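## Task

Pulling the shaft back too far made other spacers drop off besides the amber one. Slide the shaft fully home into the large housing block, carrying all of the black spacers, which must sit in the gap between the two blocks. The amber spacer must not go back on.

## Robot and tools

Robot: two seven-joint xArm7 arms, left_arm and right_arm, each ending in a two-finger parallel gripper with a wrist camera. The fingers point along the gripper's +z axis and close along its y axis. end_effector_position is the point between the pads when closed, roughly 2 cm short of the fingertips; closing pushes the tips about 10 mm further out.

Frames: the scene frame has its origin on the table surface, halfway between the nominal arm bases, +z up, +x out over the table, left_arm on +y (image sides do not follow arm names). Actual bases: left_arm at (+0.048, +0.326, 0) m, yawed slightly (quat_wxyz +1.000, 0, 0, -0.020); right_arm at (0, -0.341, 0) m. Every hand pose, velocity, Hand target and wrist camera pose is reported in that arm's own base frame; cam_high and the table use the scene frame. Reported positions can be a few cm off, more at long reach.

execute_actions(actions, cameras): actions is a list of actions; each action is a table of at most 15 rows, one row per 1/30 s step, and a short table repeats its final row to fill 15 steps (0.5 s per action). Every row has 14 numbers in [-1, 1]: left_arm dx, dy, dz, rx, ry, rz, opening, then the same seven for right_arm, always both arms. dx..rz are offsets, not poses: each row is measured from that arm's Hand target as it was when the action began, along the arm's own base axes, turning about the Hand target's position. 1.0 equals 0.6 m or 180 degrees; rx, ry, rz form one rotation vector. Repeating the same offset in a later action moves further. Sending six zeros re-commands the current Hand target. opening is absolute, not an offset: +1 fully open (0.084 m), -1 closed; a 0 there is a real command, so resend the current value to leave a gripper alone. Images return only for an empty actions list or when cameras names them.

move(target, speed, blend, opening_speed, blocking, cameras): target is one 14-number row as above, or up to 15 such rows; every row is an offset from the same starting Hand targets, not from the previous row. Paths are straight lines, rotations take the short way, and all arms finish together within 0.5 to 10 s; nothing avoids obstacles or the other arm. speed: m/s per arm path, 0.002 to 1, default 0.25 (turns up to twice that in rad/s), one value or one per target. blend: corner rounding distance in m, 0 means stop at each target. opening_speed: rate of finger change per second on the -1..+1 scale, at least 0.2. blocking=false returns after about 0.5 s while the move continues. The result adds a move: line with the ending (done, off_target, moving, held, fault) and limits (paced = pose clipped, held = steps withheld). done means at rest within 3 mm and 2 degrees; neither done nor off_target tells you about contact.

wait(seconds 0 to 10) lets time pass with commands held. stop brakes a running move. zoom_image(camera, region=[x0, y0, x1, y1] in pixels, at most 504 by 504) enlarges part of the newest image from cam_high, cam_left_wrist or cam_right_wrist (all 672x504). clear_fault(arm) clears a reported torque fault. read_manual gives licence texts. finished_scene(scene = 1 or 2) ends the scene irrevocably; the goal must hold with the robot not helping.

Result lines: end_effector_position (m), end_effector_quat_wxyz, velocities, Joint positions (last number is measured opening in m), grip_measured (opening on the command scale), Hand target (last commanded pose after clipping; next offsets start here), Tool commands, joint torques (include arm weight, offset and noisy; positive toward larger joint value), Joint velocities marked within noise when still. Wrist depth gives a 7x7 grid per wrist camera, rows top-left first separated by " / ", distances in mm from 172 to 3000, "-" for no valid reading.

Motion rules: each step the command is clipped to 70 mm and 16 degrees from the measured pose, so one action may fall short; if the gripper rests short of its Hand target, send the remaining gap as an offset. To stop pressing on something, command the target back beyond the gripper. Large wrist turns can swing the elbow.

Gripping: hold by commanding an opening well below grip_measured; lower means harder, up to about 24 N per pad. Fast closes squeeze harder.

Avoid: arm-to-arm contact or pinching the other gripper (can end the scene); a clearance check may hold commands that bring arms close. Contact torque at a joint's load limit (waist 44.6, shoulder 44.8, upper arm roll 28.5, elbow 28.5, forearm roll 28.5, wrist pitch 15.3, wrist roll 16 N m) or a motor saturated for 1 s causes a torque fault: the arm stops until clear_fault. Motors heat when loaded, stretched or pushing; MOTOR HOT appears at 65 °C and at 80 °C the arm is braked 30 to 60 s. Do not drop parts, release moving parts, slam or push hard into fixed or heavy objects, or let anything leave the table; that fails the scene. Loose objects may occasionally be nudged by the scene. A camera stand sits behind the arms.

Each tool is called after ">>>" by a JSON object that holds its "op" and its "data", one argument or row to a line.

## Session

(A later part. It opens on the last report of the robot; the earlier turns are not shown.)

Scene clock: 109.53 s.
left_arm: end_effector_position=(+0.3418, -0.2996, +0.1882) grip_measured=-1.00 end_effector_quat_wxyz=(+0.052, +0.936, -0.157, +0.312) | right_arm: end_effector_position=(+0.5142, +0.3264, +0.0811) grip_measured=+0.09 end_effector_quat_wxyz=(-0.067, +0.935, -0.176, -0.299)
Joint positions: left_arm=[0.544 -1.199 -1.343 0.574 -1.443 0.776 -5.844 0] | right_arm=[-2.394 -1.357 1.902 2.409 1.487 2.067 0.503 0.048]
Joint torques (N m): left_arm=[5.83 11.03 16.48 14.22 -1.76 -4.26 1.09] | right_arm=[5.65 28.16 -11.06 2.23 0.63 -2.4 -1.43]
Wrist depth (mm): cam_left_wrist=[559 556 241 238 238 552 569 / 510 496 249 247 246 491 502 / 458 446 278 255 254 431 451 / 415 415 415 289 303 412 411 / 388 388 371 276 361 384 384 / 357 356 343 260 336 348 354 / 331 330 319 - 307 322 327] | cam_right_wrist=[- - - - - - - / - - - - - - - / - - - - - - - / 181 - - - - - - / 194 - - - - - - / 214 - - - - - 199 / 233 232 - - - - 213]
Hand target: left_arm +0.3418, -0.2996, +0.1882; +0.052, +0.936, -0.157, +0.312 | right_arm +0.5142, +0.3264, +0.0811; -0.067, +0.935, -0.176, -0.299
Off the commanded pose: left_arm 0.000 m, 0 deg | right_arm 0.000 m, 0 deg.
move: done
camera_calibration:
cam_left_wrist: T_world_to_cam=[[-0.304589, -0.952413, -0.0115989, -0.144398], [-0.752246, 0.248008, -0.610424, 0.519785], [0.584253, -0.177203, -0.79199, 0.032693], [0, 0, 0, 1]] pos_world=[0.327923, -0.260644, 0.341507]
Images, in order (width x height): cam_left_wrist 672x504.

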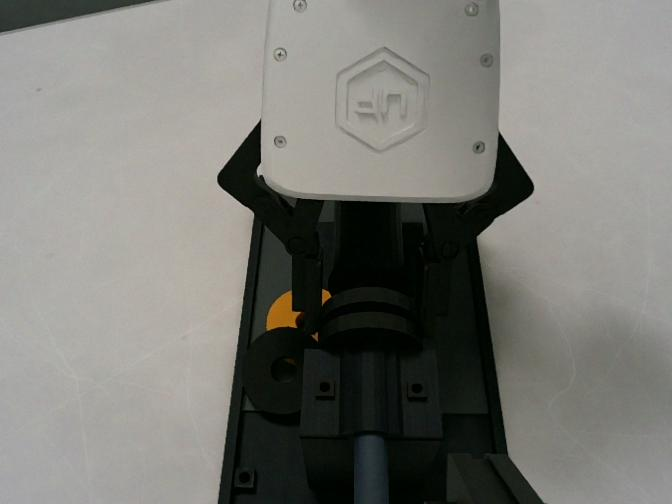

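>>> {"op": "move", "data": {
  "target": [
    [0,0,0,0,0,0,-1,-0.0004,-0.0012,0,0,0,0,-0.3],
    [0,0,0,0,0,0,-1,-0.0093,0.0017,0,0,0,0,-0.3]
  ],
  "speed": 0.015,
  "cameras": ["cam_left_wrist"]
}}

>>> {"op": "zoom_image", "data": {
  "camera": "cam_left_wrist",
  "region": [280, 230, 460, 380]
}}

Scene clock: 111.27 s.
left_arm: end_effector_position=(+0.3418, -0.2996, +0.1882) grip_measured=-1.00 end_effector_quat_wxyz=(+0.052, +0.936, -0.157, +0.312) | right_arm: end_effector_position=(+0.5088, +0.3274, +0.0811) grip_measured=+0.09 end_effector_quat_wxyz=(-0.067, +0.936, -0.176, -0.299)
Joint positions: left_arm=[0.544 -1.199 -1.343 0.574 -1.443 0.776 -5.844 0] | right_arm=[-2.351 -1.344 1.891 2.342 1.476 2.063 0.478 0.048]
Joint torques (N m): left_arm=[5.48 12.92 16.51 13.93 -1.28 -4.02 0.83] | right_arm=[8.81 21.25 -7.92 0.04 -5.75 10.65 -1.87]
Wrist depth (mm): cam_left_wrist=[559 556 237 234 233 553 567 / 512 494 245 242 242 492 503 / 459 459 276 252 249 431 452 / 416 416 414 289 289 411 411 / 387 388 371 277 361 384 384 / 357 357 342 260 336 348 353 / 331 331 319 - 308 323 328] | cam_right_wrist=[- - - - - - - / - - - - - - - / - - - - - - - / 181 - - - - - - / 194 - - - - - - / 215 - - - - - 200 / 233 233 - - - - 213]
Hand target: left_arm +0.3418, -0.2996, +0.1882; +0.052, +0.936, -0.157, +0.312 | right_arm +0.5086, +0.3275, +0.0811; -0.067, +0.935, -0.176, -0.299
Off the commanded pose: left_arm 0.000 m, 0 deg | right_arm 0.000 m, 0 deg.
move: done
camera_calibration:
cam_left_wrist: T_world_to_cam=[[-0.304565, -0.952423, -0.0114232, -0.144467], [-0.75235, 0.247906, -0.610338, 0.519763], [0.584131, -0.177293, -0.792059, 0.0327326], [0, 0, 0, 1]] pos_world=[0.327924, -0.260643, 0.341507]
Images, in order (width x height): cam_left_wrist 672x504.

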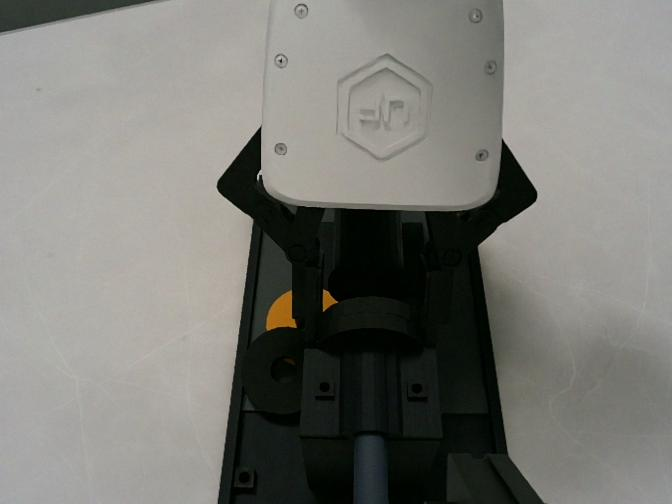

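Scaled by 2.800 from the camera's 672x504 image, which has a finer 960x720 frame.

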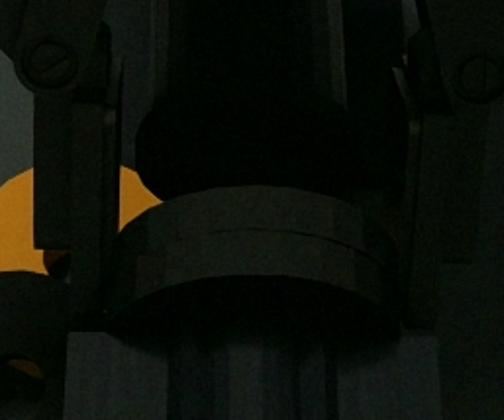

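>>> {"op": "move", "data": {
  "target": [
    [-0.1515,0.093,0.0,0.0667,0.1936,0,-1,0,0,0,0,0,0,-0.3],
    [-0.1515,0.093,-0.15,0.0667,0.1936,0,-1,0,0,0,0,0,0,-0.3],
    [-0.1215,0.083,-0.15,0.0667,0.1936,0,-1,0,0,0,0,0,0,-0.3]
  ],
  "cameras": ["cam_left_wrist"],
  "speed": 0.1
}}

Scene clock: 116.77 s.
left_arm: end_effector_position=(+0.2689, -0.2498, +0.0982) grip_measured=-1.00 end_effector_quat_wxyz=(+0.000, +0.986, -0.165, +0.000) | right_arm: end_effector_position=(+0.5086, +0.3275, +0.0811) grip_measured=+0.09 end_effector_quat_wxyz=(-0.067, +0.935, -0.176, -0.299)
Joint positions: left_arm=[0.727 -0.955 -1.402 0.648 -1.054 1.184 -5.921 0] | right_arm=[-2.351 -1.344 1.893 2.342 1.475 2.063 0.478 0.048]
Joint torques (N m): left_arm=[5.86 12.48 14.66 17.11 2.14 -3.57 1.05] | right_arm=[-2.82 22.32 -5.18 0.01 -6.27 10.44 0.2]
Wrist depth (mm): cam_left_wrist=[231 231 224 223 - 221 221 / 232 231 230 230 - 228 227 / 232 231 231 230 - 228 228 / 233 231 231 230 - 228 228 / 232 232 231 231 - 229 228 / 233 233 231 231 230 229 229 / 234 233 232 232 230 229 229] | cam_right_wrist=[- - - - - - - / - - - - - - - / - - - - - - - / 181 - - - - - - / 194 - - - - - - / 214 - - - - - 200 / 233 233 - - - - 214]
Hand target: left_arm +0.2689, -0.2498, +0.0982; +0.000, +0.986, -0.165, +0.000 | right_arm +0.5086, +0.3275, +0.0811; -0.067, +0.935, -0.176, -0.299
Off the commanded pose: left_arm 0.000 m, 0 deg | right_arm 0.000 m, 0 deg.
move: done
camera_calibration:
cam_left_wrist: T_world_to_cam=[[-0.31532, -0.948717, -0.0225604, -0.115367], [-0.948781, 0.315657, -0.0132489, 0.408745], [0.0196908, 0.0172272, -0.999658, 0.233571], [0, 0, 0, 1]] pos_world=[0.346832, -0.242497, 0.236304]
Images, in order (width x height): cam_left_wrist 672x504.

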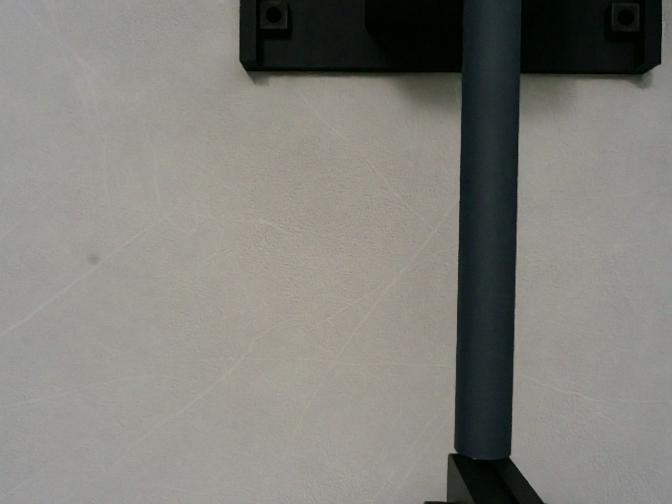

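>>> {"op": "move", "data": {
  "target": [0.0079,-0.0027,0,0,0,0,-1,-0.0005,0.0007,0,0,0,0,-0.3],
  "cameras": ["cam_left_wrist"],
  "speed": 0.01
}}

Scene clock: 117.83 s.
left_arm: end_effector_position=(+0.2577, -0.2510, +0.0942) grip_measured=-1.00 end_effector_quat_wxyz=(+0.005, +0.986, -0.166, -0.027) | right_arm: end_effector_position=(+0.5083, +0.3278, +0.0811) grip_measured=+0.09 end_effector_quat_wxyz=(-0.067, +0.935, -0.176, -0.299)
Joint positions: left_arm=[0.741 -0.952 -1.409 0.657 -1.053 1.238 -5.919 0] | right_arm=[-2.349 -1.343 1.893 2.34 1.475 2.063 0.478 0.048]
Joint torques (N m): left_arm=[0.2 8.08 20.74 16.54 -0.55 0.13 0.17] | right_arm=[10.46 22.76 -8.01 1.09 -3.84 7.46 0.35]
Wrist depth (mm): cam_left_wrist=[218 218 218 218 217 217 217 / 219 219 219 219 - 219 219 / 221 221 221 221 - 221 220 / 222 222 222 222 - 222 221 / 224 224 224 224 - 223 223 / 226 226 226 225 226 225 225 / 228 228 228 227 226 227 227] | cam_right_wrist=[- - - - - - - / - - - - - - - / - - - - - - - / 182 - - - - - - / 194 - - - - - - / 214 - - - - - 199 / 233 233 - - - - 213]
Hand target: left_arm +0.2577, -0.2510, +0.0942; +0.005, +0.986, -0.166, -0.027 (not the last commanded pose) | right_arm +0.5083, +0.3278, +0.0811; -0.067, +0.935, -0.176, -0.299
Tool commands: left_gripper/opening=-1.0 right_gripper/opening=-0.3
Off the commanded pose: left_arm 0.016 m, 3 deg | right_arm 0.000 m, 0 deg.
TORQUE FAULT: the external load on joint 6 (wrist pitch) of the left arm reached its load limit, and that arm stopped. The contact can be on any part of that arm beyond that joint, not only on its tool. A torque fault puts only its own arm into a fault stop. That arm's remaining commands of this call were not run. The hold on joint 6 (wrist pitch) of that arm was moved back by the arm itself, up to 3 degrees, as the stop began. That arm is still stopped at the end of this call. While its stop runs, that arm, its gripper or tool too, takes no new command.
CLEAR FAULT: the left arm stays stopped (state 4) until you call clear_fault(arm="left_arm").
End effector pose when the fault began: left_arm: position (+0.2706, -0.2508, +0.0977), quat_wxyz (+0.001, +0.986, -0.166, -0.002)
Joint positions when the fault began: left_arm=[0.741 -0.952 -1.409 0.657 -1.053 1.187 -5.919 0]
move: fault (left_arm)
camera_calibration:
cam_left_wrist: T_world_to_cam=[[-0.316224, -0.948676, -0.00399412, -0.121655], [-0.948011, 0.315838, 0.039011, 0.393394], [-0.0357473, 0.0161227, -0.999231, 0.243804], [0, 0, 0, 1]] pos_world=[0.343187, -0.243591, 0.227784]
Images, in order (width x height): cam_left_wrist 672x504.

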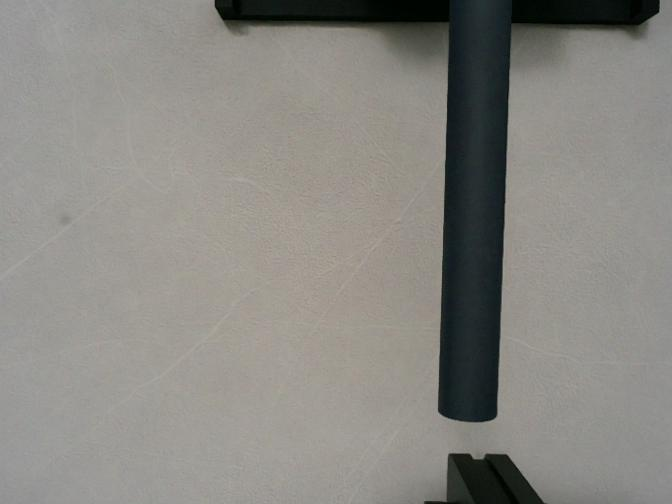

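>>> {"op": "clear_fault", "data": {
  "arm": "left_arm"
}}

>>> {"op": "move", "data": {
  "target": [-0.01,0.003,0.01,0,0,0,-1,0,0,0,0,0,0,0.2],
  "opening_speed": 0.3
}}

>>> {"op": "move", "data": {
  "target": [
    [0.10,-0.09,0.2,-0.06,-0.18,0,-1,0,0,0,0,0,0,0.2],
    [0.14,-0.081,0.157,-0.06,-0.1936,0,-1,0,0,0,0,0,0,0.2]
  ],
  "cameras": ["cam_left_wrist"]
}}

>>> {"op": "zoom_image", "data": {
  "camera": "cam_left_wrist",
  "region": [250, 200, 480, 400]
}}

Scene clock: 118.17 s.
left_arm: end_effector_position=(+0.2577, -0.2510, +0.0942) grip_measured=-1.00 end_effector_quat_wxyz=(+0.005, +0.986, -0.166, -0.027) | right_arm: end_effector_position=(+0.5083, +0.3278, +0.0811) grip_measured=+0.09 end_effector_quat_wxyz=(-0.067, +0.935, -0.176, -0.299)
Joint positions: left_arm=[0.741 -0.952 -1.409 0.657 -1.053 1.238 -5.919 0] | right_arm=[-2.349 -1.343 1.893 2.34 1.475 2.063 0.478 0.048]
Joint torques (N m): left_arm=[0.26 7.91 20.64 16.47 -0.32 0.04 0.29] | right_arm=[10.36 22.9 -8.23 1.55 -2.64 7.17 0.3]
Wrist depth (mm): cam_left_wrist=[218 218 217 217 217 217 217 / 220 219 219 219 - 218 219 / 221 221 221 221 - 220 220 / 222 222 222 222 - 222 222 / 225 224 224 224 - 223 224 / 226 226 226 226 226 225 225 / 228 228 227 227 227 226 228] | cam_right_wrist=[- - - - - - - / - - - - - - - / - - - - - - - / 181 - - - - - - / 194 - - - - - - / 215 - - - - - 199 / 233 233 - - - - 213]
Hand target: left_arm +0.2577, -0.2510, +0.0942; +0.005, +0.986, -0.166, -0.027 (not the last commanded pose) | right_arm +0.5083, +0.3278, +0.0811; -0.067, +0.935, -0.176, -0.299
Tool commands: left_gripper/opening=-1.0 right_gripper/opening=-0.3
Off the commanded pose: left_arm 0.016 m, 3 deg | right_arm 0.000 m, 0 deg.
TORQUE FAULT, CONTINUED: the left arm's stop, for the torque fault of joint 6 (wrist pitch) that an earlier result reported, is over. The call counts as one of the actions that you can send in this scene. The hold on joint 6 (wrist pitch) of that arm was moved back by the arm itself, up to 3 degrees, as the stop began. That arm's target is now where it stood when the stop ended, not its last command. That arm's gripper keeps its grip as last carried out, and that arm accepts commands again: back off and push less far.
CLEAR FAULT: your call cleared the left arm's torque fault. If a joint's load stays at its limit, that arm stops again at once.

Scene clock: 120.07 s.
left_arm: end_effector_position=(+0.2517, -0.2492, +0.1002) grip_measured=-1.00 end_effector_quat_wxyz=(+0.005, +0.986, -0.166, -0.027) | right_arm: end_effector_position=(+0.5082, +0.3279, +0.0812) grip_measured=+0.19 end_effector_quat_wxyz=(-0.067, +0.935, -0.176, -0.299)
Joint positions: left_arm=[0.705 -0.959 -1.375 0.643 -1.04 1.254 -5.929 0] | right_arm=[-2.349 -1.343 1.893 2.34 1.475 2.063 0.478 0.052]
Joint torques (N m): left_arm=[-6.86 4.47 24.58 10.44 2.22 0.08 -0.71] | right_arm=[-5.85 21.54 -12.53 3.43 3.38 -2.25 0.32]
Wrist depth (mm): cam_left_wrist=[224 223 224 223 - 223 223 / 226 225 225 225 - 225 224 / 227 227 227 227 - 227 227 / 229 229 228 228 - 228 228 / 231 230 230 230 - 230 230 / 232 232 232 232 232 232 231 / 234 234 234 233 233 233 233] | cam_right_wrist=[- - - - - - - / - - - - - - - / - - - - - - - / 181 - - - - - - / 193 - - - - - - / 214 - - - - - 199 / 233 233 - - - - 214]
Hand target: left_arm +0.2517, -0.2492, +0.1002; +0.005, +0.986, -0.166, -0.027 | right_arm +0.5083, +0.3278, +0.0811; -0.067, +0.935, -0.176, -0.299
Off the commanded pose: left_arm 0.000 m, 0 deg | right_arm 0.000 m, 0 deg.
move: done

Scene clock: 122.30 s.
left_arm: end_effector_position=(+0.3357, -0.2978, +0.1944) grip_measured=-1.00 end_effector_quat_wxyz=(+0.047, +0.944, -0.161, +0.284) | right_arm: end_effector_position=(+0.5083, +0.3278, +0.0811) grip_measured=+0.19 end_effector_quat_wxyz=(-0.067, +0.935, -0.176, -0.299)
Joint positions: left_arm=[0.549 -1.195 -1.29 0.593 -1.355 0.86 -5.873 0] | right_arm=[-2.349 -1.343 1.893 2.34 1.475 2.063 0.478 0.052]
Joint torques (N m): left_arm=[5.71 13.01 16.39 15.45 -1.8 -4.31 0.98] | right_arm=[-5.65 19.07 -10.29 6.61 3.55 -2.04 0.17]
Wrist depth (mm): cam_left_wrist=[543 528 239 235 235 520 532 / 486 485 249 246 246 472 479 / 446 436 279 256 255 421 438 / 407 407 407 302 312 404 403 / 385 383 370 276 358 380 380 / 357 356 348 263 335 347 352 / 333 332 326 - 321 325 330] | cam_right_wrist=[- - - - - - - / - - - - - - - / - - - - - - - / 181 - - - - - - / 193 - - - - - - / 214 - - - - - 200 / 232 232 - - - - 214]
Hand target: left_arm +0.3357, -0.2978, +0.1944; +0.047, +0.944, -0.161, +0.284 | right_arm +0.5083, +0.3278, +0.0811; -0.067, +0.935, -0.176, -0.299
Off the commanded pose: left_arm 0.000 m, 0 deg | right_arm 0.000 m, 0 deg.
move: done
camera_calibration:
cam_left_wrist: T_world_to_cam=[[-0.310018, -0.950598, -0.0158968, -0.141364], [-0.783171, 0.264824, -0.562593, 0.524619], [0.53901, -0.161964, -0.826581, 0.0678897], [0, 0, 0, 1]] pos_world=[0.330448, -0.262316, 0.349016]
Images, in order (width x height): cam_left_wrist 672x504.

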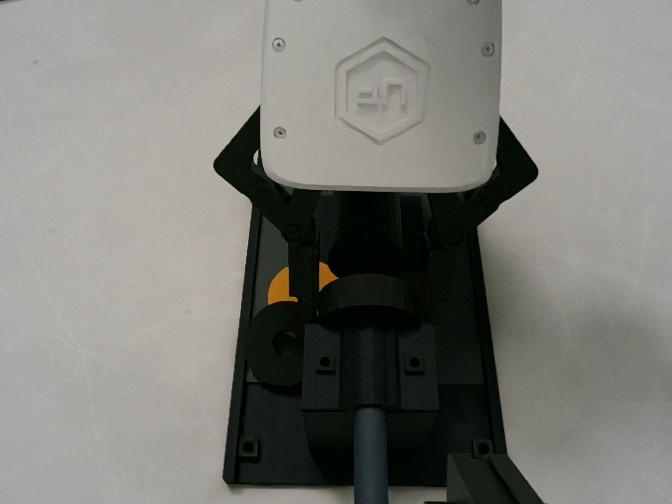

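Scaled by 2.191 from the camera's 672x504 image, which has a finer 960x720 frame.

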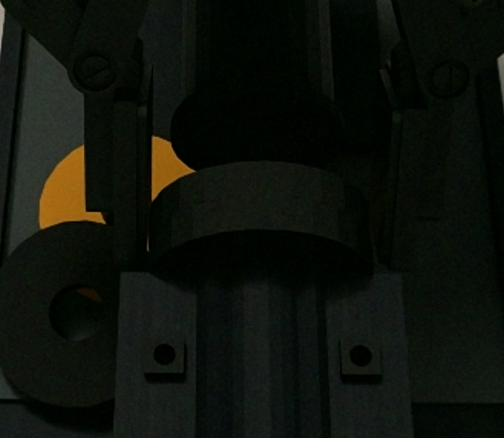

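>>> {"op": "move", "data": {
  "target": [
    [-0.145,0.09,0.0,0.060,0.176,0,-1,0,0,0,0,0,0,0.2],
    [-0.145,0.09,-0.15,0.060,0.176,0,-1,0,0,0,0,0,0,0.2],
    [-0.1115,0.08,-0.15,0.060,0.176,0,-1,0,0,0,0,0,0,0.2],
    [-0.1055,0.0765,-0.15,0.060,0.176,0,-1,0,0,0,0,0,0,0.2]
  ],
  "cameras": ["cam_left_wrist"],
  "speed": [0.1,0.1,0.08,0.01]
}}

Scene clock: 128.07 s.
left_arm: end_effector_position=(+0.2724, -0.2520, +0.1044) grip_measured=-1.00 end_effector_quat_wxyz=(+0.001, +0.986, -0.168, +0.000) | right_arm: end_effector_position=(+0.5083, +0.3278, +0.0811) grip_measured=+0.19 end_effector_quat_wxyz=(-0.067, +0.935, -0.176, -0.299)
Joint positions: left_arm=[0.739 -0.963 -1.39 0.667 -1.048 1.206 -5.914 0] | right_arm=[-2.349 -1.343 1.893 2.34 1.475 2.063 0.478 0.052]
Joint torques (N m): left_arm=[7.91 12.02 10.51 12.95 2.02 -3.55 0.98] | right_arm=[-4.65 19.45 -9.53 7.81 2.84 -1.1 -0.58]
Wrist depth (mm): cam_left_wrist=[238 237 230 230 - 228 228 / 238 237 237 236 - 234 234 / 238 237 237 236 - 235 234 / 239 238 237 237 236 235 234 / 239 238 237 237 236 235 234 / 239 238 238 237 236 236 235 / 240 239 238 237 237 236 235] | cam_right_wrist=[- - - - - - - / - - - - - - - / - - - - - - - / 180 - - - - - - / 193 - - - - - - / 214 - - - - - 199 / 233 232 - - - - 213]
Hand target: left_arm +0.2724, -0.2519, +0.1044; +0.001, +0.986, -0.168, +0.000 | right_arm +0.5083, +0.3278, +0.0811; -0.067, +0.935, -0.176, -0.299
Off the commanded pose: left_arm 0.000 m, 0 deg | right_arm 0.000 m, 0 deg.
move: done
camera_calibration:
cam_left_wrist: T_world_to_cam=[[-0.3204, -0.947061, -0.0204648, -0.114606], [-0.947086, 0.320698, -0.013423, 0.413645], [0.0192754, 0.0150812, -0.9997, 0.239371], [0, 0, 0, 1]] pos_world=[0.350424, -0.244804, 0.242507]
Images, in order (width x height): cam_left_wrist 672x504.

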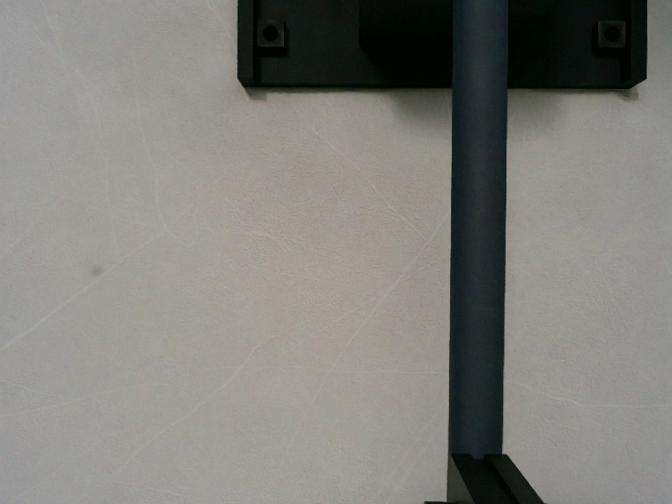

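>>> {"op": "move", "data": {
  "target": [
    [-0.03,0.01,0,0,0,0,-1,0,0,0,0,0,0,0.45],
    [-0.05,0.03,0.1,0,0,0,-1,0.03,-0.01,0.12,0,0,0,0.45],
    [-0.05,0.1,0.2,0,0,0,-1,0,-0.3,0.3,0,0,0,0.45],
    [-0.05,0.1,0.2,0,0,0,-1,-0.25,-0.45,0.25,0,0,0,0.45]
  ],
  "speed": 0.12
}}

>>> {"op": "execute_actions", "data": {
  "actions": [],
  "cameras": ["cam_left_wrist","cam_high"]
}}

>>> {"op": "zoom_image", "data": {
  "camera": "cam_high",
  "region": [290, 250, 420, 350]
}}

Scene clock: 134.90 s.
left_arm: end_effector_position=(+0.2424, -0.1919, +0.2244) grip_measured=-1.00 end_effector_quat_wxyz=(+0.001, +0.986, -0.168, +0.000) | right_arm: end_effector_position=(+0.3583, +0.0578, +0.2311) grip_measured=+0.44 end_effector_quat_wxyz=(-0.067, +0.935, -0.176, -0.299)
Joint positions: left_arm=[0.547 -1.044 -0.899 0.658 -0.748 1.503 -5.899 0] | right_arm=[-1.977 -1.083 1.368 1.353 0.838 2.235 -0.403 0.063]
Joint torques (N m): left_arm=[5.97 2.12 22 21.51 2.11 0.01 1.33] | right_arm=[6.01 6.91 -19.06 3.56 -2.31 -2.15 -1.32]
Wrist depth (mm): cam_left_wrist=[359 357 356 356 348 346 351 / 359 358 357 356 354 352 352 / 360 358 357 356 354 354 352 / 359 359 357 357 355 353 353 / 360 359 358 356 355 354 352 / 361 359 358 358 355 354 353 / 361 360 358 357 357 355 354] | cam_right_wrist=[298 298 297 297 296 295 295 / 323 321 321 314 319 318 317 / 343 342 341 341 340 339 337 / 366 365 363 363 362 362 359 / 392 392 390 389 387 387 385 / 434 432 430 430 429 427 424 / 473 469 469 467 465 462 456]
Hand target: left_arm +0.2424, -0.1919, +0.2244; +0.001, +0.986, -0.168, +0.000 | right_arm +0.3583, +0.0578, +0.2311; -0.067, +0.935, -0.176, -0.299
Off the commanded pose: left_arm 0.000 m, 0 deg | right_arm 0.000 m, 0 deg.
elbow stopped short (right arm): the move would have taken joint 4 (elbow) straighter than the controller allows.
move: done

Scene clock: 134.90 s.
left_arm: end_effector_position=(+0.2424, -0.1919, +0.2244) grip_measured=-1.00 end_effector_quat_wxyz=(+0.001, +0.986, -0.168, +0.000) | right_arm: end_effector_position=(+0.3583, +0.0578, +0.2311) grip_measured=+0.44 end_effector_quat_wxyz=(-0.067, +0.935, -0.176, -0.299)
Joint positions: left_arm=[0.547 -1.044 -0.899 0.658 -0.748 1.503 -5.899 0] | right_arm=[-1.977 -1.083 1.368 1.353 0.838 2.235 -0.403 0.063]
Joint velocities: within noise
Joint torques (N m): left_arm=[5.97 2.12 22 21.51 2.11 0.01 1.33] | right_arm=[6.01 6.91 -19.06 3.56 -2.31 -2.15 -1.32]
Wrist depth (mm): cam_left_wrist=[359 357 356 356 348 346 351 / 359 358 357 356 354 352 352 / 360 358 357 356 354 354 352 / 359 359 357 357 355 353 353 / 360 359 358 356 355 354 352 / 361 359 358 358 355 354 353 / 361 360 358 357 357 355 354] | cam_right_wrist=[298 298 297 297 296 295 295 / 323 321 321 314 319 318 317 / 343 342 341 341 340 339 337 / 366 365 363 363 362 362 359 / 392 392 390 389 387 387 385 / 434 432 430 430 429 427 424 / 473 469 469 467 465 462 456]
Hand target: left_arm +0.2424, -0.1919, +0.2244; +0.001, +0.986, -0.168, +0.000 | right_arm +0.3583, +0.0578, +0.2311; -0.067, +0.935, -0.176, -0.299
Tool commands: left_gripper/opening=-1.0 right_gripper/opening=+0.45
Off the commanded pose: left_arm 0.000 m, 0 deg | right_arm 0.000 m, 0 deg.
camera_calibration:
cam_left_wrist: T_world_to_cam=[[-0.320312, -0.947089, -0.0205287, -0.0649509], [-0.947118, 0.32061, -0.0132976, 0.367549], [0.0191757, 0.0151837, -0.999701, 0.358959], [0, 0, 0, 1]] pos_world=[0.320425, -0.184805, 0.362406]
Images, in order (width x height): cam_high 672x504, cam_left_wrist 672x504.

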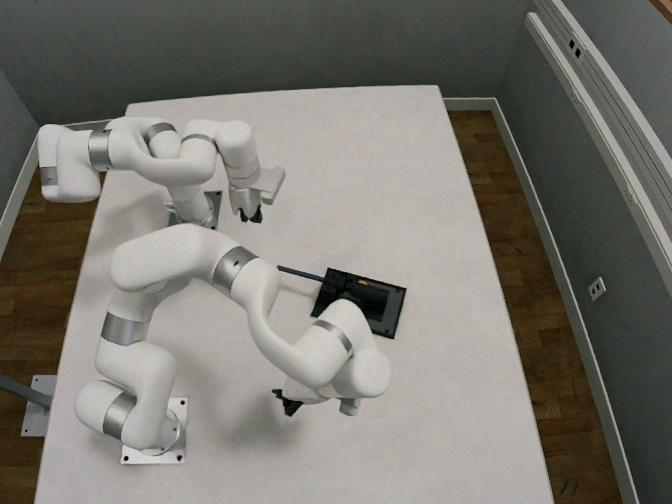

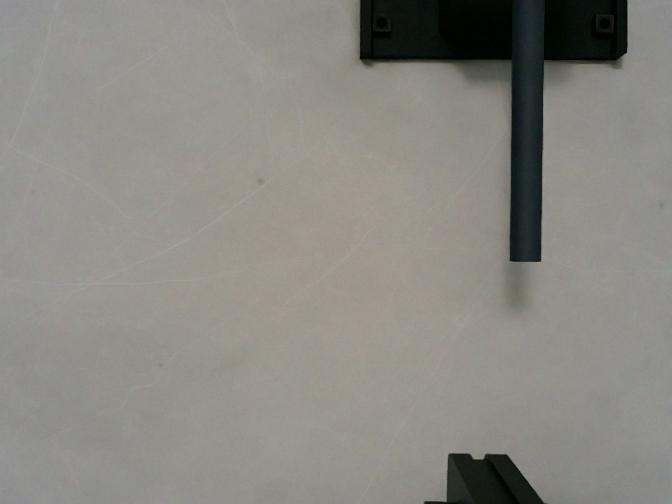

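Scaled by 3.877 from the camera's 672x504 image, which has a finer 960x720 frame.

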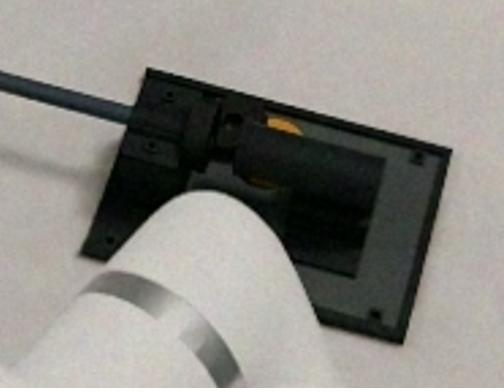

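>>> {"op": "move", "data": {
  "target": [
    [0.424,0.05,0.05,-0.224,-0.1556,-0.6207,0.476,-0.1,-0.1,0,0,0,0,0.45],
    [0.424,-0.027,-0.174,-0.224,-0.1556,-0.6207,0.476,-0.1,-0.1,0,0,0,0,0.45]
  ],
  "blend": 0.02,
  "cameras": ["cam_left_wrist","cam_high"]
}}

Scene clock: 141.33 s.
left_arm: end_effector_position=(+0.4968, -0.2081, +0.1200) grip_measured=+0.47 end_effector_quat_wxyz=(-0.252, -0.343, +0.871, -0.245) | right_arm: end_effector_position=(+0.2983, -0.0022, +0.2311) grip_measured=+0.44 end_effector_quat_wxyz=(-0.067, +0.935, -0.176, -0.299)
Joint positions: left_arm=[0.451 0.61 -0.703 1.348 -0.362 1.071 -3.873 0.064] | right_arm=[-1.921 -1.075 1.272 1.131 0.679 2.148 -0.604 0.063]
Joint torques (N m): left_arm=[-6.73 -18.59 -6.23 24.32 1.54 -2.48 -0.59] | right_arm=[6.07 14.17 -17.92 4.39 -2.69 -2.4 -1.37]
Wrist depth (mm): cam_left_wrist=[638 582 535 496 461 430 404 / 550 501 466 433 406 385 368 / 476 446 416 392 256 240 322 / 424 399 382 218 227 318 303 / 386 228 220 226 227 288 286 / 219 219 256 291 262 269 261 / 309 252 268 254 245 251 246] | cam_right_wrist=[298 299 297 297 296 295 294 / 323 322 321 315 318 318 317 / 343 342 341 340 340 337 337 / 367 365 364 363 361 359 360 / 393 391 391 389 386 386 386 / 432 430 431 429 428 427 423 / 473 471 468 466 464 435 448]
Hand target: left_arm +0.4968, -0.2081, +0.1200; -0.252, -0.343, +0.871, -0.245 | right_arm +0.2983, -0.0022, +0.2311; -0.067, +0.935, -0.176, -0.299
Off the commanded pose: left_arm 0.000 m, 0 deg | right_arm 0.000 m, 0 deg.
move: done
camera_calibration:
cam_left_wrist: T_world_to_cam=[[-0.733931, 0.625185, -0.265498, 0.561159], [0.626799, 0.472815, -0.619329, -0.0651939], [-0.261663, -0.620959, -0.738879, 0.225757], [0, 0, 0, 1]] pos_world=[0.511788, -0.179818, 0.275418]
Images, in order (width x height): cam_high 672x504, cam_left_wrist 672x504.

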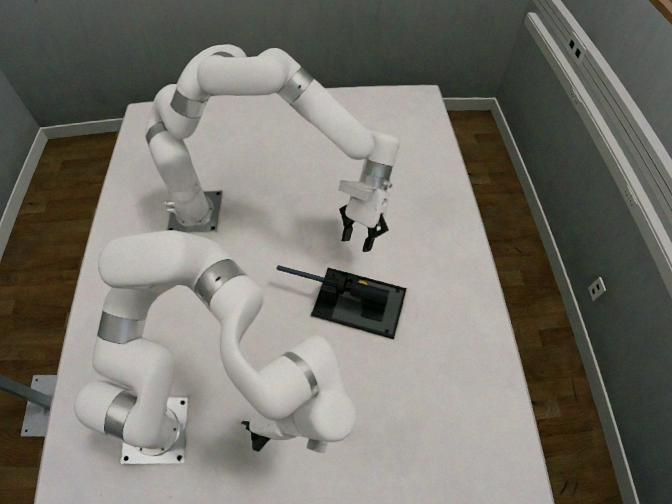

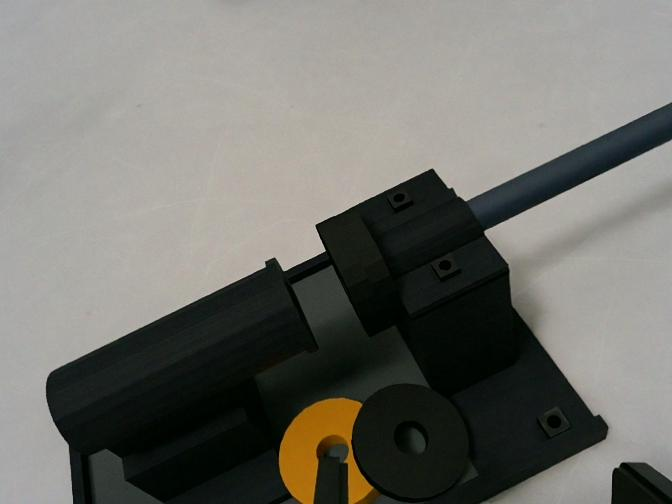

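>>> {"op": "move", "data": {
  "target": [
    [-0.0067,-0.0175,0,0,0,0,0.476,0,0,0,0,0,0,0.45],
    [-0.0472,-0.1073,-0.1125,0,0,0,0.476,0,0,0,0,0,0,0.45]
  ],
  "blend": 0.003,
  "speed": 0.08,
  "cameras": ["cam_left_wrist","cam_high"]
}}

>>> {"op": "zoom_image", "data": {
  "camera": "cam_high",
  "region": [290, 230, 420, 330]
}}

Scene clock: 143.40 s.
left_arm: end_effector_position=(+0.4685, -0.2725, +0.0525) grip_measured=+0.47 end_effector_quat_wxyz=(-0.252, -0.343, +0.871, -0.245) | right_arm: end_effector_position=(+0.2983, -0.0022, +0.2311) grip_measured=+0.44 end_effector_quat_wxyz=(-0.067, +0.935, -0.176, -0.299)
Joint positions: left_arm=[0.332 0.711 -0.703 1.249 -0.373 0.829 -3.883 0.064] | right_arm=[-1.921 -1.075 1.272 1.131 0.679 2.148 -0.604 0.063]
Joint torques (N m): left_arm=[-6.79 -19.45 -7.73 15.74 1.65 -2.53 -0.81] | right_arm=[5.65 14.07 -17.74 4.36 -2.69 -2.31 -1.26]
Wrist depth (mm): cam_left_wrist=[489 446 406 375 344 322 298 / 412 380 353 329 309 290 278 / 357 332 312 301 283 - - / 317 303 - - - - 227 / 292 - - - - - 210 / - - - - - - 195 / - - - 198 190 - 178] | cam_right_wrist=[299 298 297 297 296 296 295 / 321 321 321 314 319 318 317 / 343 341 340 340 340 338 338 / 365 364 363 362 362 360 360 / 393 391 390 389 387 387 385 / 434 431 431 429 427 426 422 / 472 470 470 466 464 435 447]
Hand target: left_arm +0.4684, -0.2725, +0.0525; -0.252, -0.343, +0.871, -0.245 | right_arm +0.2983, -0.0022, +0.2311; -0.067, +0.935, -0.176, -0.299
Off the commanded pose: left_arm 0.000 m, 0 deg | right_arm 0.000 m, 0 deg.
move: done
camera_calibration:
cam_left_wrist: T_world_to_cam=[[-0.734096, 0.625031, -0.265404, 0.562764], [0.626615, 0.472932, -0.619426, -0.0587831], [-0.261642, -0.621024, -0.738832, 0.12854], [0, 0, 0, 1]] pos_world=[0.483589, -0.244118, 0.207918]
Images, in order (width x height): cam_high 672x504, cam_left_wrist 672x504.

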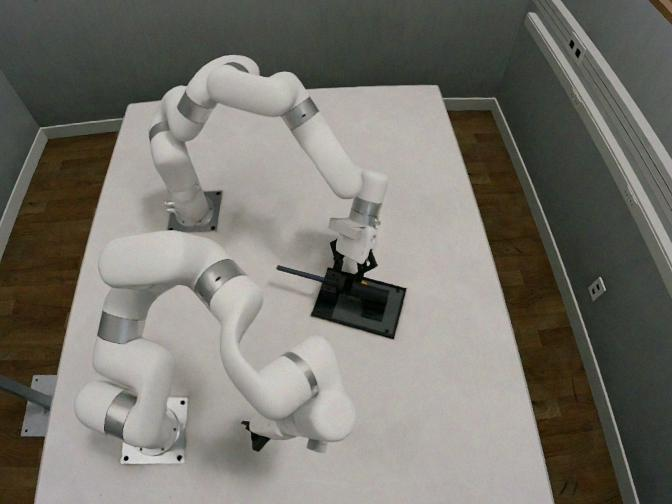

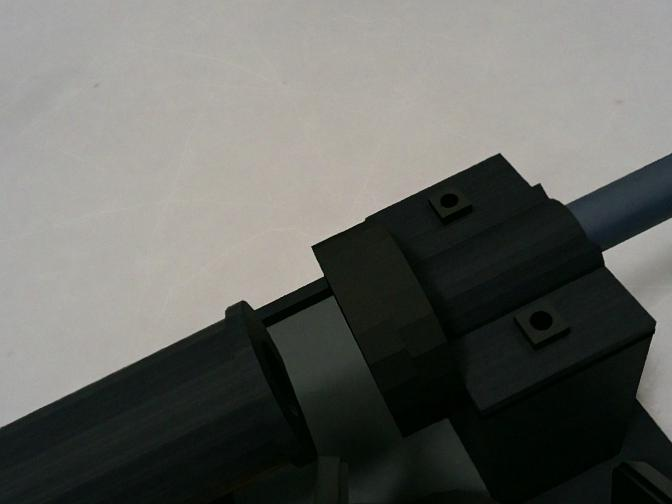

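Scaled by 3.877 from the camera's 672x504 image, which has a finer 960x720 frame.

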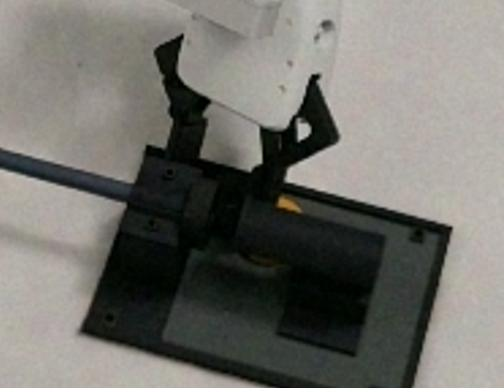

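>>> {"op": "move", "data": {
  "target": [-0.0045,-0.01,-0.0125,0,0,0,0.476,0,0,0,0,0,0,0.45],
  "speed": 0.03
}}

>>> {"op": "move", "data": {
  "target": [0,0,0,0,0,0,-0.1,0,0,0,0,0,0,0.45],
  "opening_speed": 0.5,
  "cameras": ["cam_high"]
}}

>>> {"op": "zoom_image", "data": {
  "camera": "cam_high",
  "region": [290, 230, 420, 330]
}}

Scene clock: 144.37 s.
left_arm: end_effector_position=(+0.4658, -0.2785, +0.0450) grip_measured=+0.47 end_effector_quat_wxyz=(-0.252, -0.343, +0.871, -0.245) | right_arm: end_effector_position=(+0.2983, -0.0022, +0.2311) grip_measured=+0.44 end_effector_quat_wxyz=(-0.067, +0.935, -0.176, -0.299)
Joint positions: left_arm=[0.318 0.726 -0.702 1.245 -0.373 0.806 -3.883 0.064] | right_arm=[-1.921 -1.075 1.272 1.131 0.679 2.148 -0.604 0.063]
Joint torques (N m): left_arm=[-6.82 -19.26 -8.06 14.89 1.91 -2.33 -0.6] | right_arm=[5.76 14.5 -17.96 4.53 -2.72 -2.27 -1.33]
Wrist depth (mm): cam_left_wrist=[470 430 392 362 335 313 290 / 397 366 339 317 297 279 267 / 343 320 300 290 273 - - / 306 292 - - - - 216 / 284 - - - - - 205 / - - - - - - 184 / - - - 190 181 - -] | cam_right_wrist=[299 298 298 297 296 295 295 / 322 321 321 315 319 317 317 / 343 343 341 341 340 337 337 / 366 364 363 363 361 361 358 / 393 391 390 388 386 387 384 / 434 432 431 430 427 427 422 / 473 471 467 466 464 435 448]
Hand target: left_arm +0.4657, -0.2785, +0.0450; -0.252, -0.343, +0.871, -0.245 | right_arm +0.2983, -0.0022, +0.2311; -0.067, +0.935, -0.176, -0.299
Off the commanded pose: left_arm 0.000 m, 0 deg | right_arm 0.000 m, 0 deg.
move: done

Scene clock: 145.73 s.
left_arm: end_effector_position=(+0.4660, -0.2784, +0.0449) grip_measured=-0.04 end_effector_quat_wxyz=(-0.251, -0.343, +0.871, -0.245) | right_arm: end_effector_position=(+0.2983, -0.0022, +0.2311) grip_measured=+0.44 end_effector_quat_wxyz=(-0.067, +0.935, -0.176, -0.299)
Joint positions: left_arm=[0.318 0.726 -0.701 1.245 -0.373 0.805 -3.883 0.042] | right_arm=[-1.921 -1.075 1.272 1.131 0.679 2.148 -0.604 0.063]
Joint torques (N m): left_arm=[-9.81 -21 -34.8 6.82 -3.98 2.79 -0.37] | right_arm=[5.63 14.38 -17.92 4.57 -2.62 -2.42 -1.29]
Wrist depth (mm): cam_left_wrist=[468 425 390 361 336 313 289 / 396 365 337 315 295 278 267 / 341 318 298 - - - - / 305 292 - - - - 218 / 283 - - - - - 204 / - - - - - - 183 / - - - - 182 - -] | cam_right_wrist=[299 297 297 297 296 295 295 / 322 322 320 315 319 319 317 / 343 342 341 340 339 339 337 / 365 365 363 363 362 361 360 / 393 390 390 388 388 386 386 / 434 432 430 429 428 427 422 / 473 470 469 467 463 434 447]
Hand target: left_arm +0.4657, -0.2785, +0.0450; -0.252, -0.343, +0.871, -0.245 | right_arm +0.2983, -0.0022, +0.2311; -0.067, +0.935, -0.176, -0.299
Off the commanded pose: left_arm 0.000 m, 0 deg | right_arm 0.000 m, 0 deg.
move: done
Images, in order (width x height): cam_high 672x504.

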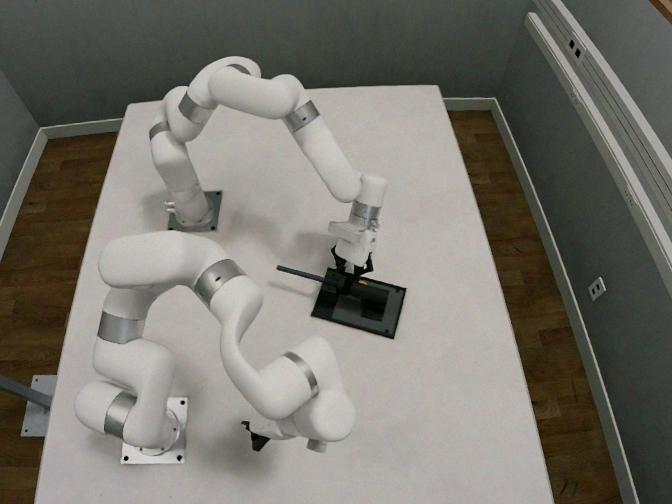

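Scaled by 3.877 from the camera's 672x504 image, which has a finer 960x720 frame.

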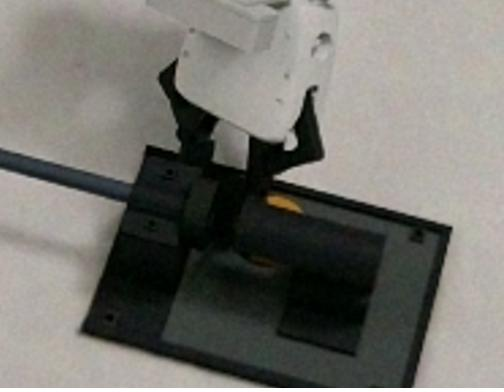

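>>> {"op": "move", "data": {
  "target": [0,0,0,0,0,0,0.476,0,0,0,0,0,0,0.45],
  "opening_speed": 1
}}

>>> {"op": "move", "data": {
  "target": [0.045,0.1,0.125,0,0,0,0.476,0,0,0,0,0,0,0.45],
  "speed": 0.1,
  "cameras": ["cam_left_wrist"]
}}

>>> {"op": "zoom_image", "data": {
  "camera": "cam_left_wrist",
  "region": [220, 300, 560, 504]
}}

Scene clock: 146.80 s.
left_arm: end_effector_position=(+0.4657, -0.2786, +0.0449) grip_measured=+0.47 end_effector_quat_wxyz=(-0.252, -0.343, +0.871, -0.245) | right_arm: end_effector_position=(+0.2983, -0.0022, +0.2311) grip_measured=+0.44 end_effector_quat_wxyz=(-0.067, +0.935, -0.176, -0.299)
Joint positions: left_arm=[0.318 0.726 -0.701 1.245 -0.373 0.806 -3.883 0.064] | right_arm=[-1.921 -1.075 1.272 1.131 0.679 2.148 -0.604 0.063]
Joint torques (N m): left_arm=[1.98 -20.9 -8.04 21.78 -0.15 -2.45 -0.29] | right_arm=[5.28 14.23 -18.14 4.53 -2.65 -2.31 -1.33]
Wrist depth (mm): cam_left_wrist=[473 428 392 363 336 313 291 / 396 366 340 316 297 279 267 / 343 319 300 290 273 - - / 305 292 - - - - 215 / 284 - - - - - 205 / - - - - - - 184 / - - - 190 181 - -] | cam_right_wrist=[298 298 297 296 297 296 295 / 322 321 321 314 317 318 317 / 343 342 340 340 339 338 337 / 367 364 364 363 362 360 360 / 391 391 390 389 389 387 386 / 434 432 429 430 427 426 422 / 472 470 469 467 463 435 448]
Hand target: left_arm +0.4657, -0.2785, +0.0450; -0.252, -0.343, +0.871, -0.245 | right_arm +0.2983, -0.0022, +0.2311; -0.067, +0.935, -0.176, -0.299
Off the commanded pose: left_arm 0.000 m, 0 deg | right_arm 0.000 m, 0 deg.
move: done

Scene clock: 148.23 s.
left_arm: end_effector_position=(+0.4927, -0.2186, +0.1199) grip_measured=+0.47 end_effector_quat_wxyz=(-0.252, -0.343, +0.871, -0.245) | right_arm: end_effector_position=(+0.2983, -0.0022, +0.2311) grip_measured=+0.44 end_effector_quat_wxyz=(-0.067, +0.935, -0.176, -0.299)
Joint positions: left_arm=[0.44 0.604 -0.71 1.334 -0.369 1.053 -3.883 0.064] | right_arm=[-1.921 -1.075 1.272 1.131 0.679 2.148 -0.604 0.063]
Joint torques (N m): left_arm=[5.44 -27.17 -11.44 24.34 1.47 1.07 -0.87] | right_arm=[5.37 14.08 -17.85 4.52 -2.62 -2.26 -1.37]
Wrist depth (mm): cam_left_wrist=[641 582 535 494 461 431 403 / 551 499 464 432 407 384 366 / 477 444 416 391 364 232 313 / 424 400 377 214 224 314 304 / 385 368 215 211 216 278 284 / 217 211 218 290 255 263 261 / 301 240 265 254 244 249 243] | cam_right_wrist=[299 298 298 296 296 295 295 / 322 321 320 314 318 318 317 / 343 341 341 339 340 339 337 / 366 366 364 362 362 361 360 / 392 390 390 388 387 386 385 / 433 431 430 428 426 426 423 / 472 471 467 467 464 434 448]
Hand target: left_arm +0.4927, -0.2185, +0.1200; -0.252, -0.343, +0.871, -0.245 | right_arm +0.2983, -0.0022, +0.2311; -0.067, +0.935, -0.176, -0.299
Off the commanded pose: left_arm 0.000 m, 0 deg | right_arm 0.000 m, 0 deg.
move: done
camera_calibration:
cam_left_wrist: T_world_to_cam=[[-0.733965, 0.625209, -0.265347, 0.564707], [0.626675, 0.472765, -0.619494, -0.0576714], [-0.261866, -0.620973, -0.738795, 0.218331], [0, 0, 0, 1]] pos_world=[0.50779, -0.190217, 0.275418]
Images, in order (width x height): cam_left_wrist 672x504.

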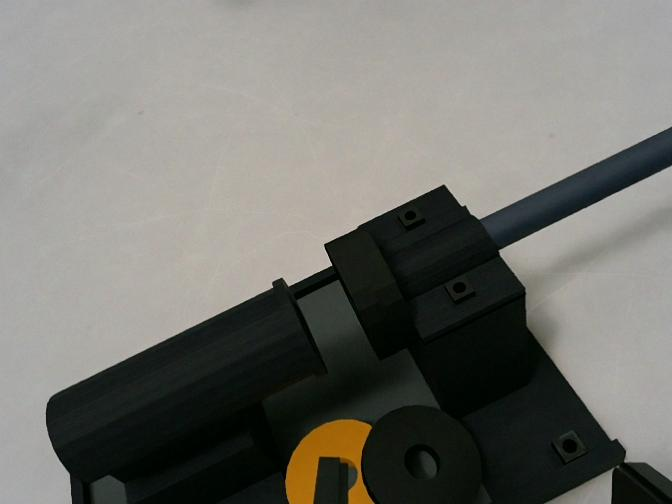

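Scaled by 1.482 from the camera's 672x504 image, which has a finer 960x720 frame.

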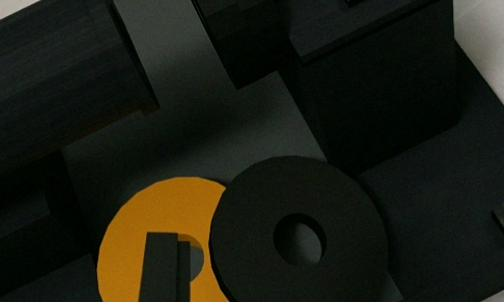

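>>> {"op": "move", "data": {
  "target": [
    [-0.0308,-0.0787,-0.1117,0,0,0,0.476,0,0,0,0,0,0,0.45],
    [-0.0353,-0.0887,-0.1242,0,0,0,0.476,0,0,0,0,0,0,0.45]
  ],
  "blend": 0.003,
  "speed": [0.1,0.03]
}}

>>> {"op": "move", "data": {
  "target": [0,0,0,0,0,0,-0.1,0,0,0,0,0,0,0.45],
  "opening_speed": 0.4
}}

Scene clock: 150.27 s.
left_arm: end_effector_position=(+0.4716, -0.2717, +0.0455) grip_measured=+0.47 end_effector_quat_wxyz=(-0.252, -0.343, +0.871, -0.245) | right_arm: end_effector_position=(+0.2983, -0.0022, +0.2311) grip_measured=+0.44 end_effector_quat_wxyz=(-0.067, +0.935, -0.176, -0.299)
Joint positions: left_arm=[0.325 0.733 -0.695 1.263 -0.364 0.824 -3.88 0.064] | right_arm=[-1.921 -1.075 1.272 1.131 0.679 2.148 -0.604 0.063]
Joint torques (N m): left_arm=[-6.86 -19.79 -8.09 15.01 1.61 -2.49 -0.57] | right_arm=[5.48 14.21 -17.99 4.35 -2.69 -2.36 -1.35]
Wrist depth (mm): cam_left_wrist=[471 429 393 363 337 311 290 / 397 367 339 317 298 281 276 / 343 321 309 - - - - / 307 293 - - - - 221 / - - - - - - 203 / - - - 202 - - 184 / - - - 192 186 - -] | cam_right_wrist=[299 298 297 296 296 296 294 / 323 320 320 314 318 318 318 / 343 342 340 340 339 338 337 / 366 365 363 362 363 361 359 / 394 390 389 389 387 387 385 / 433 433 429 428 425 426 422 / 470 470 468 466 464 436 447]
Hand target: left_arm +0.4716, -0.2717, +0.0454; -0.252, -0.343, +0.871, -0.245 | right_arm +0.2983, -0.0022, +0.2311; -0.067, +0.935, -0.176, -0.299
Off the commanded pose: left_arm 0.000 m, 0 deg | right_arm 0.000 m, 0 deg.
move: done

Scene clock: 151.93 s.
left_arm: end_effector_position=(+0.4715, -0.2717, +0.0453) grip_measured=-0.11 end_effector_quat_wxyz=(-0.252, -0.343, +0.871, -0.245) | right_arm: end_effector_position=(+0.2983, -0.0022, +0.2311) grip_measured=+0.44 end_effector_quat_wxyz=(-0.067, +0.935, -0.176, -0.299)
Joint positions: left_arm=[0.325 0.733 -0.695 1.263 -0.364 0.824 -3.88 0.039] | right_arm=[-1.921 -1.075 1.272 1.131 0.679 2.148 -0.604 0.063]
Joint torques (N m): left_arm=[-2.14 -25.55 -12.82 19.37 1.63 1.14 -0.67] | right_arm=[5.39 14.31 -17.9 4.39 -2.71 -2.4 -1.35]
Wrist depth (mm): cam_left_wrist=[472 428 393 363 336 314 291 / 395 365 340 318 297 284 275 / 343 321 309 - - - - / 306 292 - - - - 220 / - - - - - - 203 / - - - 202 - - 184 / - - 195 196 - - 174] | cam_right_wrist=[299 298 298 297 296 294 294 / 322 321 320 315 319 318 317 / 343 341 340 340 340 339 337 / 365 365 366 362 362 360 359 / 393 391 390 388 388 386 386 / 433 433 431 427 428 427 421 / 472 471 469 467 464 436 448]
Hand target: left_arm +0.4716, -0.2717, +0.0454; -0.252, -0.343, +0.871, -0.245 | right_arm +0.2983, -0.0022, +0.2311; -0.067, +0.935, -0.176, -0.299
Off the commanded pose: left_arm 0.000 m, 0 deg | right_arm 0.000 m, 0 deg.
move: done

>>> {"op": "move", "data": {
  "target": [0,0,0,0,0,0,0.476,0,0,0,0,0,0,0.45],
  "opening_speed": 1
}}

>>> {"op": "move", "data": {
  "target": [0.0018,-0.0006,-0.0075,0,0,0,0.476,0,0,0,0,0,0,0.45],
  "speed": 0.02
}}

>>> {"op": "move", "data": {
  "target": [0,0,0,0,0,0,-0.1,0,0,0,0,0,0,0.45],
  "opening_speed": 0.4
}}

Scene clock: 152.93 s.
left_arm: end_effector_position=(+0.4716, -0.2717, +0.0454) grip_measured=+0.47 end_effector_quat_wxyz=(-0.252, -0.343, +0.871, -0.245) | right_arm: end_effector_position=(+0.2983, -0.0022, +0.2311) grip_measured=+0.44 end_effector_quat_wxyz=(-0.067, +0.935, -0.176, -0.299)
Joint positions: left_arm=[0.325 0.733 -0.695 1.263 -0.364 0.824 -3.88 0.064] | right_arm=[-1.921 -1.075 1.272 1.131 0.679 2.148 -0.604 0.063]
Joint torques (N m): left_arm=[2.54 -27.8 -16.72 21.73 -0.31 1.13 -0.4] | right_arm=[5.46 14.25 -17.95 4.66 -2.62 -2.42 -1.4]
Wrist depth (mm): cam_left_wrist=[471 428 394 362 337 310 290 / 396 366 341 316 297 282 275 / 342 320 309 - - - - / 306 293 - - - - 221 / - - - - - - 203 / - - - 202 - - 184 / - - - 192 186 - -] | cam_right_wrist=[298 298 298 298 296 296 294 / 322 321 320 315 318 319 317 / 342 341 342 340 339 339 337 / 366 365 363 362 361 362 359 / 393 390 391 389 387 387 385 / 435 432 432 428 428 426 423 / 473 471 468 467 463 436 447]
Hand target: left_arm +0.4716, -0.2717, +0.0454; -0.252, -0.343, +0.871, -0.245 | right_arm +0.2983, -0.0022, +0.2311; -0.067, +0.935, -0.176, -0.299
Off the commanded pose: left_arm 0.000 m, 0 deg | right_arm 0.000 m, 0 deg.
move: done

Scene clock: 153.67 s.
left_arm: end_effector_position=(+0.4726, -0.2721, +0.0410) grip_measured=+0.47 end_effector_quat_wxyz=(-0.252, -0.343, +0.871, -0.245) | right_arm: end_effector_position=(+0.2983, -0.0022, +0.2311) grip_measured=+0.44 end_effector_quat_wxyz=(-0.067, +0.935, -0.176, -0.299)
Joint positions: left_arm=[0.32 0.745 -0.69 1.269 -0.36 0.818 -3.878 0.064] | right_arm=[-1.921 -1.075 1.272 1.131 0.679 2.148 -0.604 0.063]
Joint torques (N m): left_arm=[-6.33 -19.87 -8.15 21.35 1.65 -2.61 1.01] | right_arm=[5.44 14.43 -17.8 4.57 -2.65 -2.36 -1.31]
Wrist depth (mm): cam_left_wrist=[461 418 385 354 330 306 287 / 388 358 333 310 291 277 - / 336 317 302 - - - 226 / 300 286 - - - - 216 / - - - - - - 196 / - - - 197 - - 179 / - - - 189 183 - -] | cam_right_wrist=[299 299 298 297 296 296 295 / 323 322 320 314 319 319 318 / 343 342 341 340 339 338 337 / 366 365 364 363 361 362 359 / 392 390 389 389 387 387 387 / 433 434 431 429 426 427 422 / 471 470 469 467 462 436 447]
Hand target: left_arm +0.4726, -0.2721, +0.0409; -0.252, -0.343, +0.871, -0.245 | right_arm +0.2983, -0.0022, +0.2311; -0.067, +0.935, -0.176, -0.299
Off the commanded pose: left_arm 0.000 m, 0 deg | right_arm 0.000 m, 0 deg.
move: done

Scene clock: 155.33 s.
left_arm: end_effector_position=(+0.4727, -0.2721, +0.0410) grip_measured=+0.03 end_effector_quat_wxyz=(-0.251, -0.343, +0.871, -0.245) | right_arm: end_effector_position=(+0.2983, -0.0022, +0.2311) grip_measured=+0.44 end_effector_quat_wxyz=(-0.067, +0.935, -0.176, -0.299)
Joint positions: left_arm=[0.32 0.745 -0.69 1.269 -0.36 0.818 -3.878 0.045] | right_arm=[-1.921 -1.075 1.272 1.131 0.679 2.148 -0.604 0.063]
Joint torques (N m): left_arm=[-3.29 -18.66 -9.83 -7.15 2.62 7.53 0.33] | right_arm=[5.18 14.04 -18.02 4.45 -2.64 -2.35 -1.37]
Wrist depth (mm): cam_left_wrist=[462 421 385 356 330 307 288 / 390 359 334 311 295 278 - / 337 318 308 - - - 226 / 302 288 - - - - 216 / - - - - - - - / - - - 198 - - 180 / - - 195 192 184 - -] | cam_right_wrist=[298 297 297 297 296 295 294 / 323 321 321 314 318 318 317 / 343 341 341 340 338 338 337 / 366 366 364 363 361 360 360 / 392 391 390 389 387 386 385 / 433 432 430 429 428 426 423 / 472 469 469 466 464 434 448]
Hand target: left_arm +0.4726, -0.2721, +0.0409; -0.252, -0.343, +0.871, -0.245 | right_arm +0.2983, -0.0022, +0.2311; -0.067, +0.935, -0.176, -0.299
Off the commanded pose: left_arm 0.000 m, 0 deg | right_arm 0.000 m, 0 deg.
move: done


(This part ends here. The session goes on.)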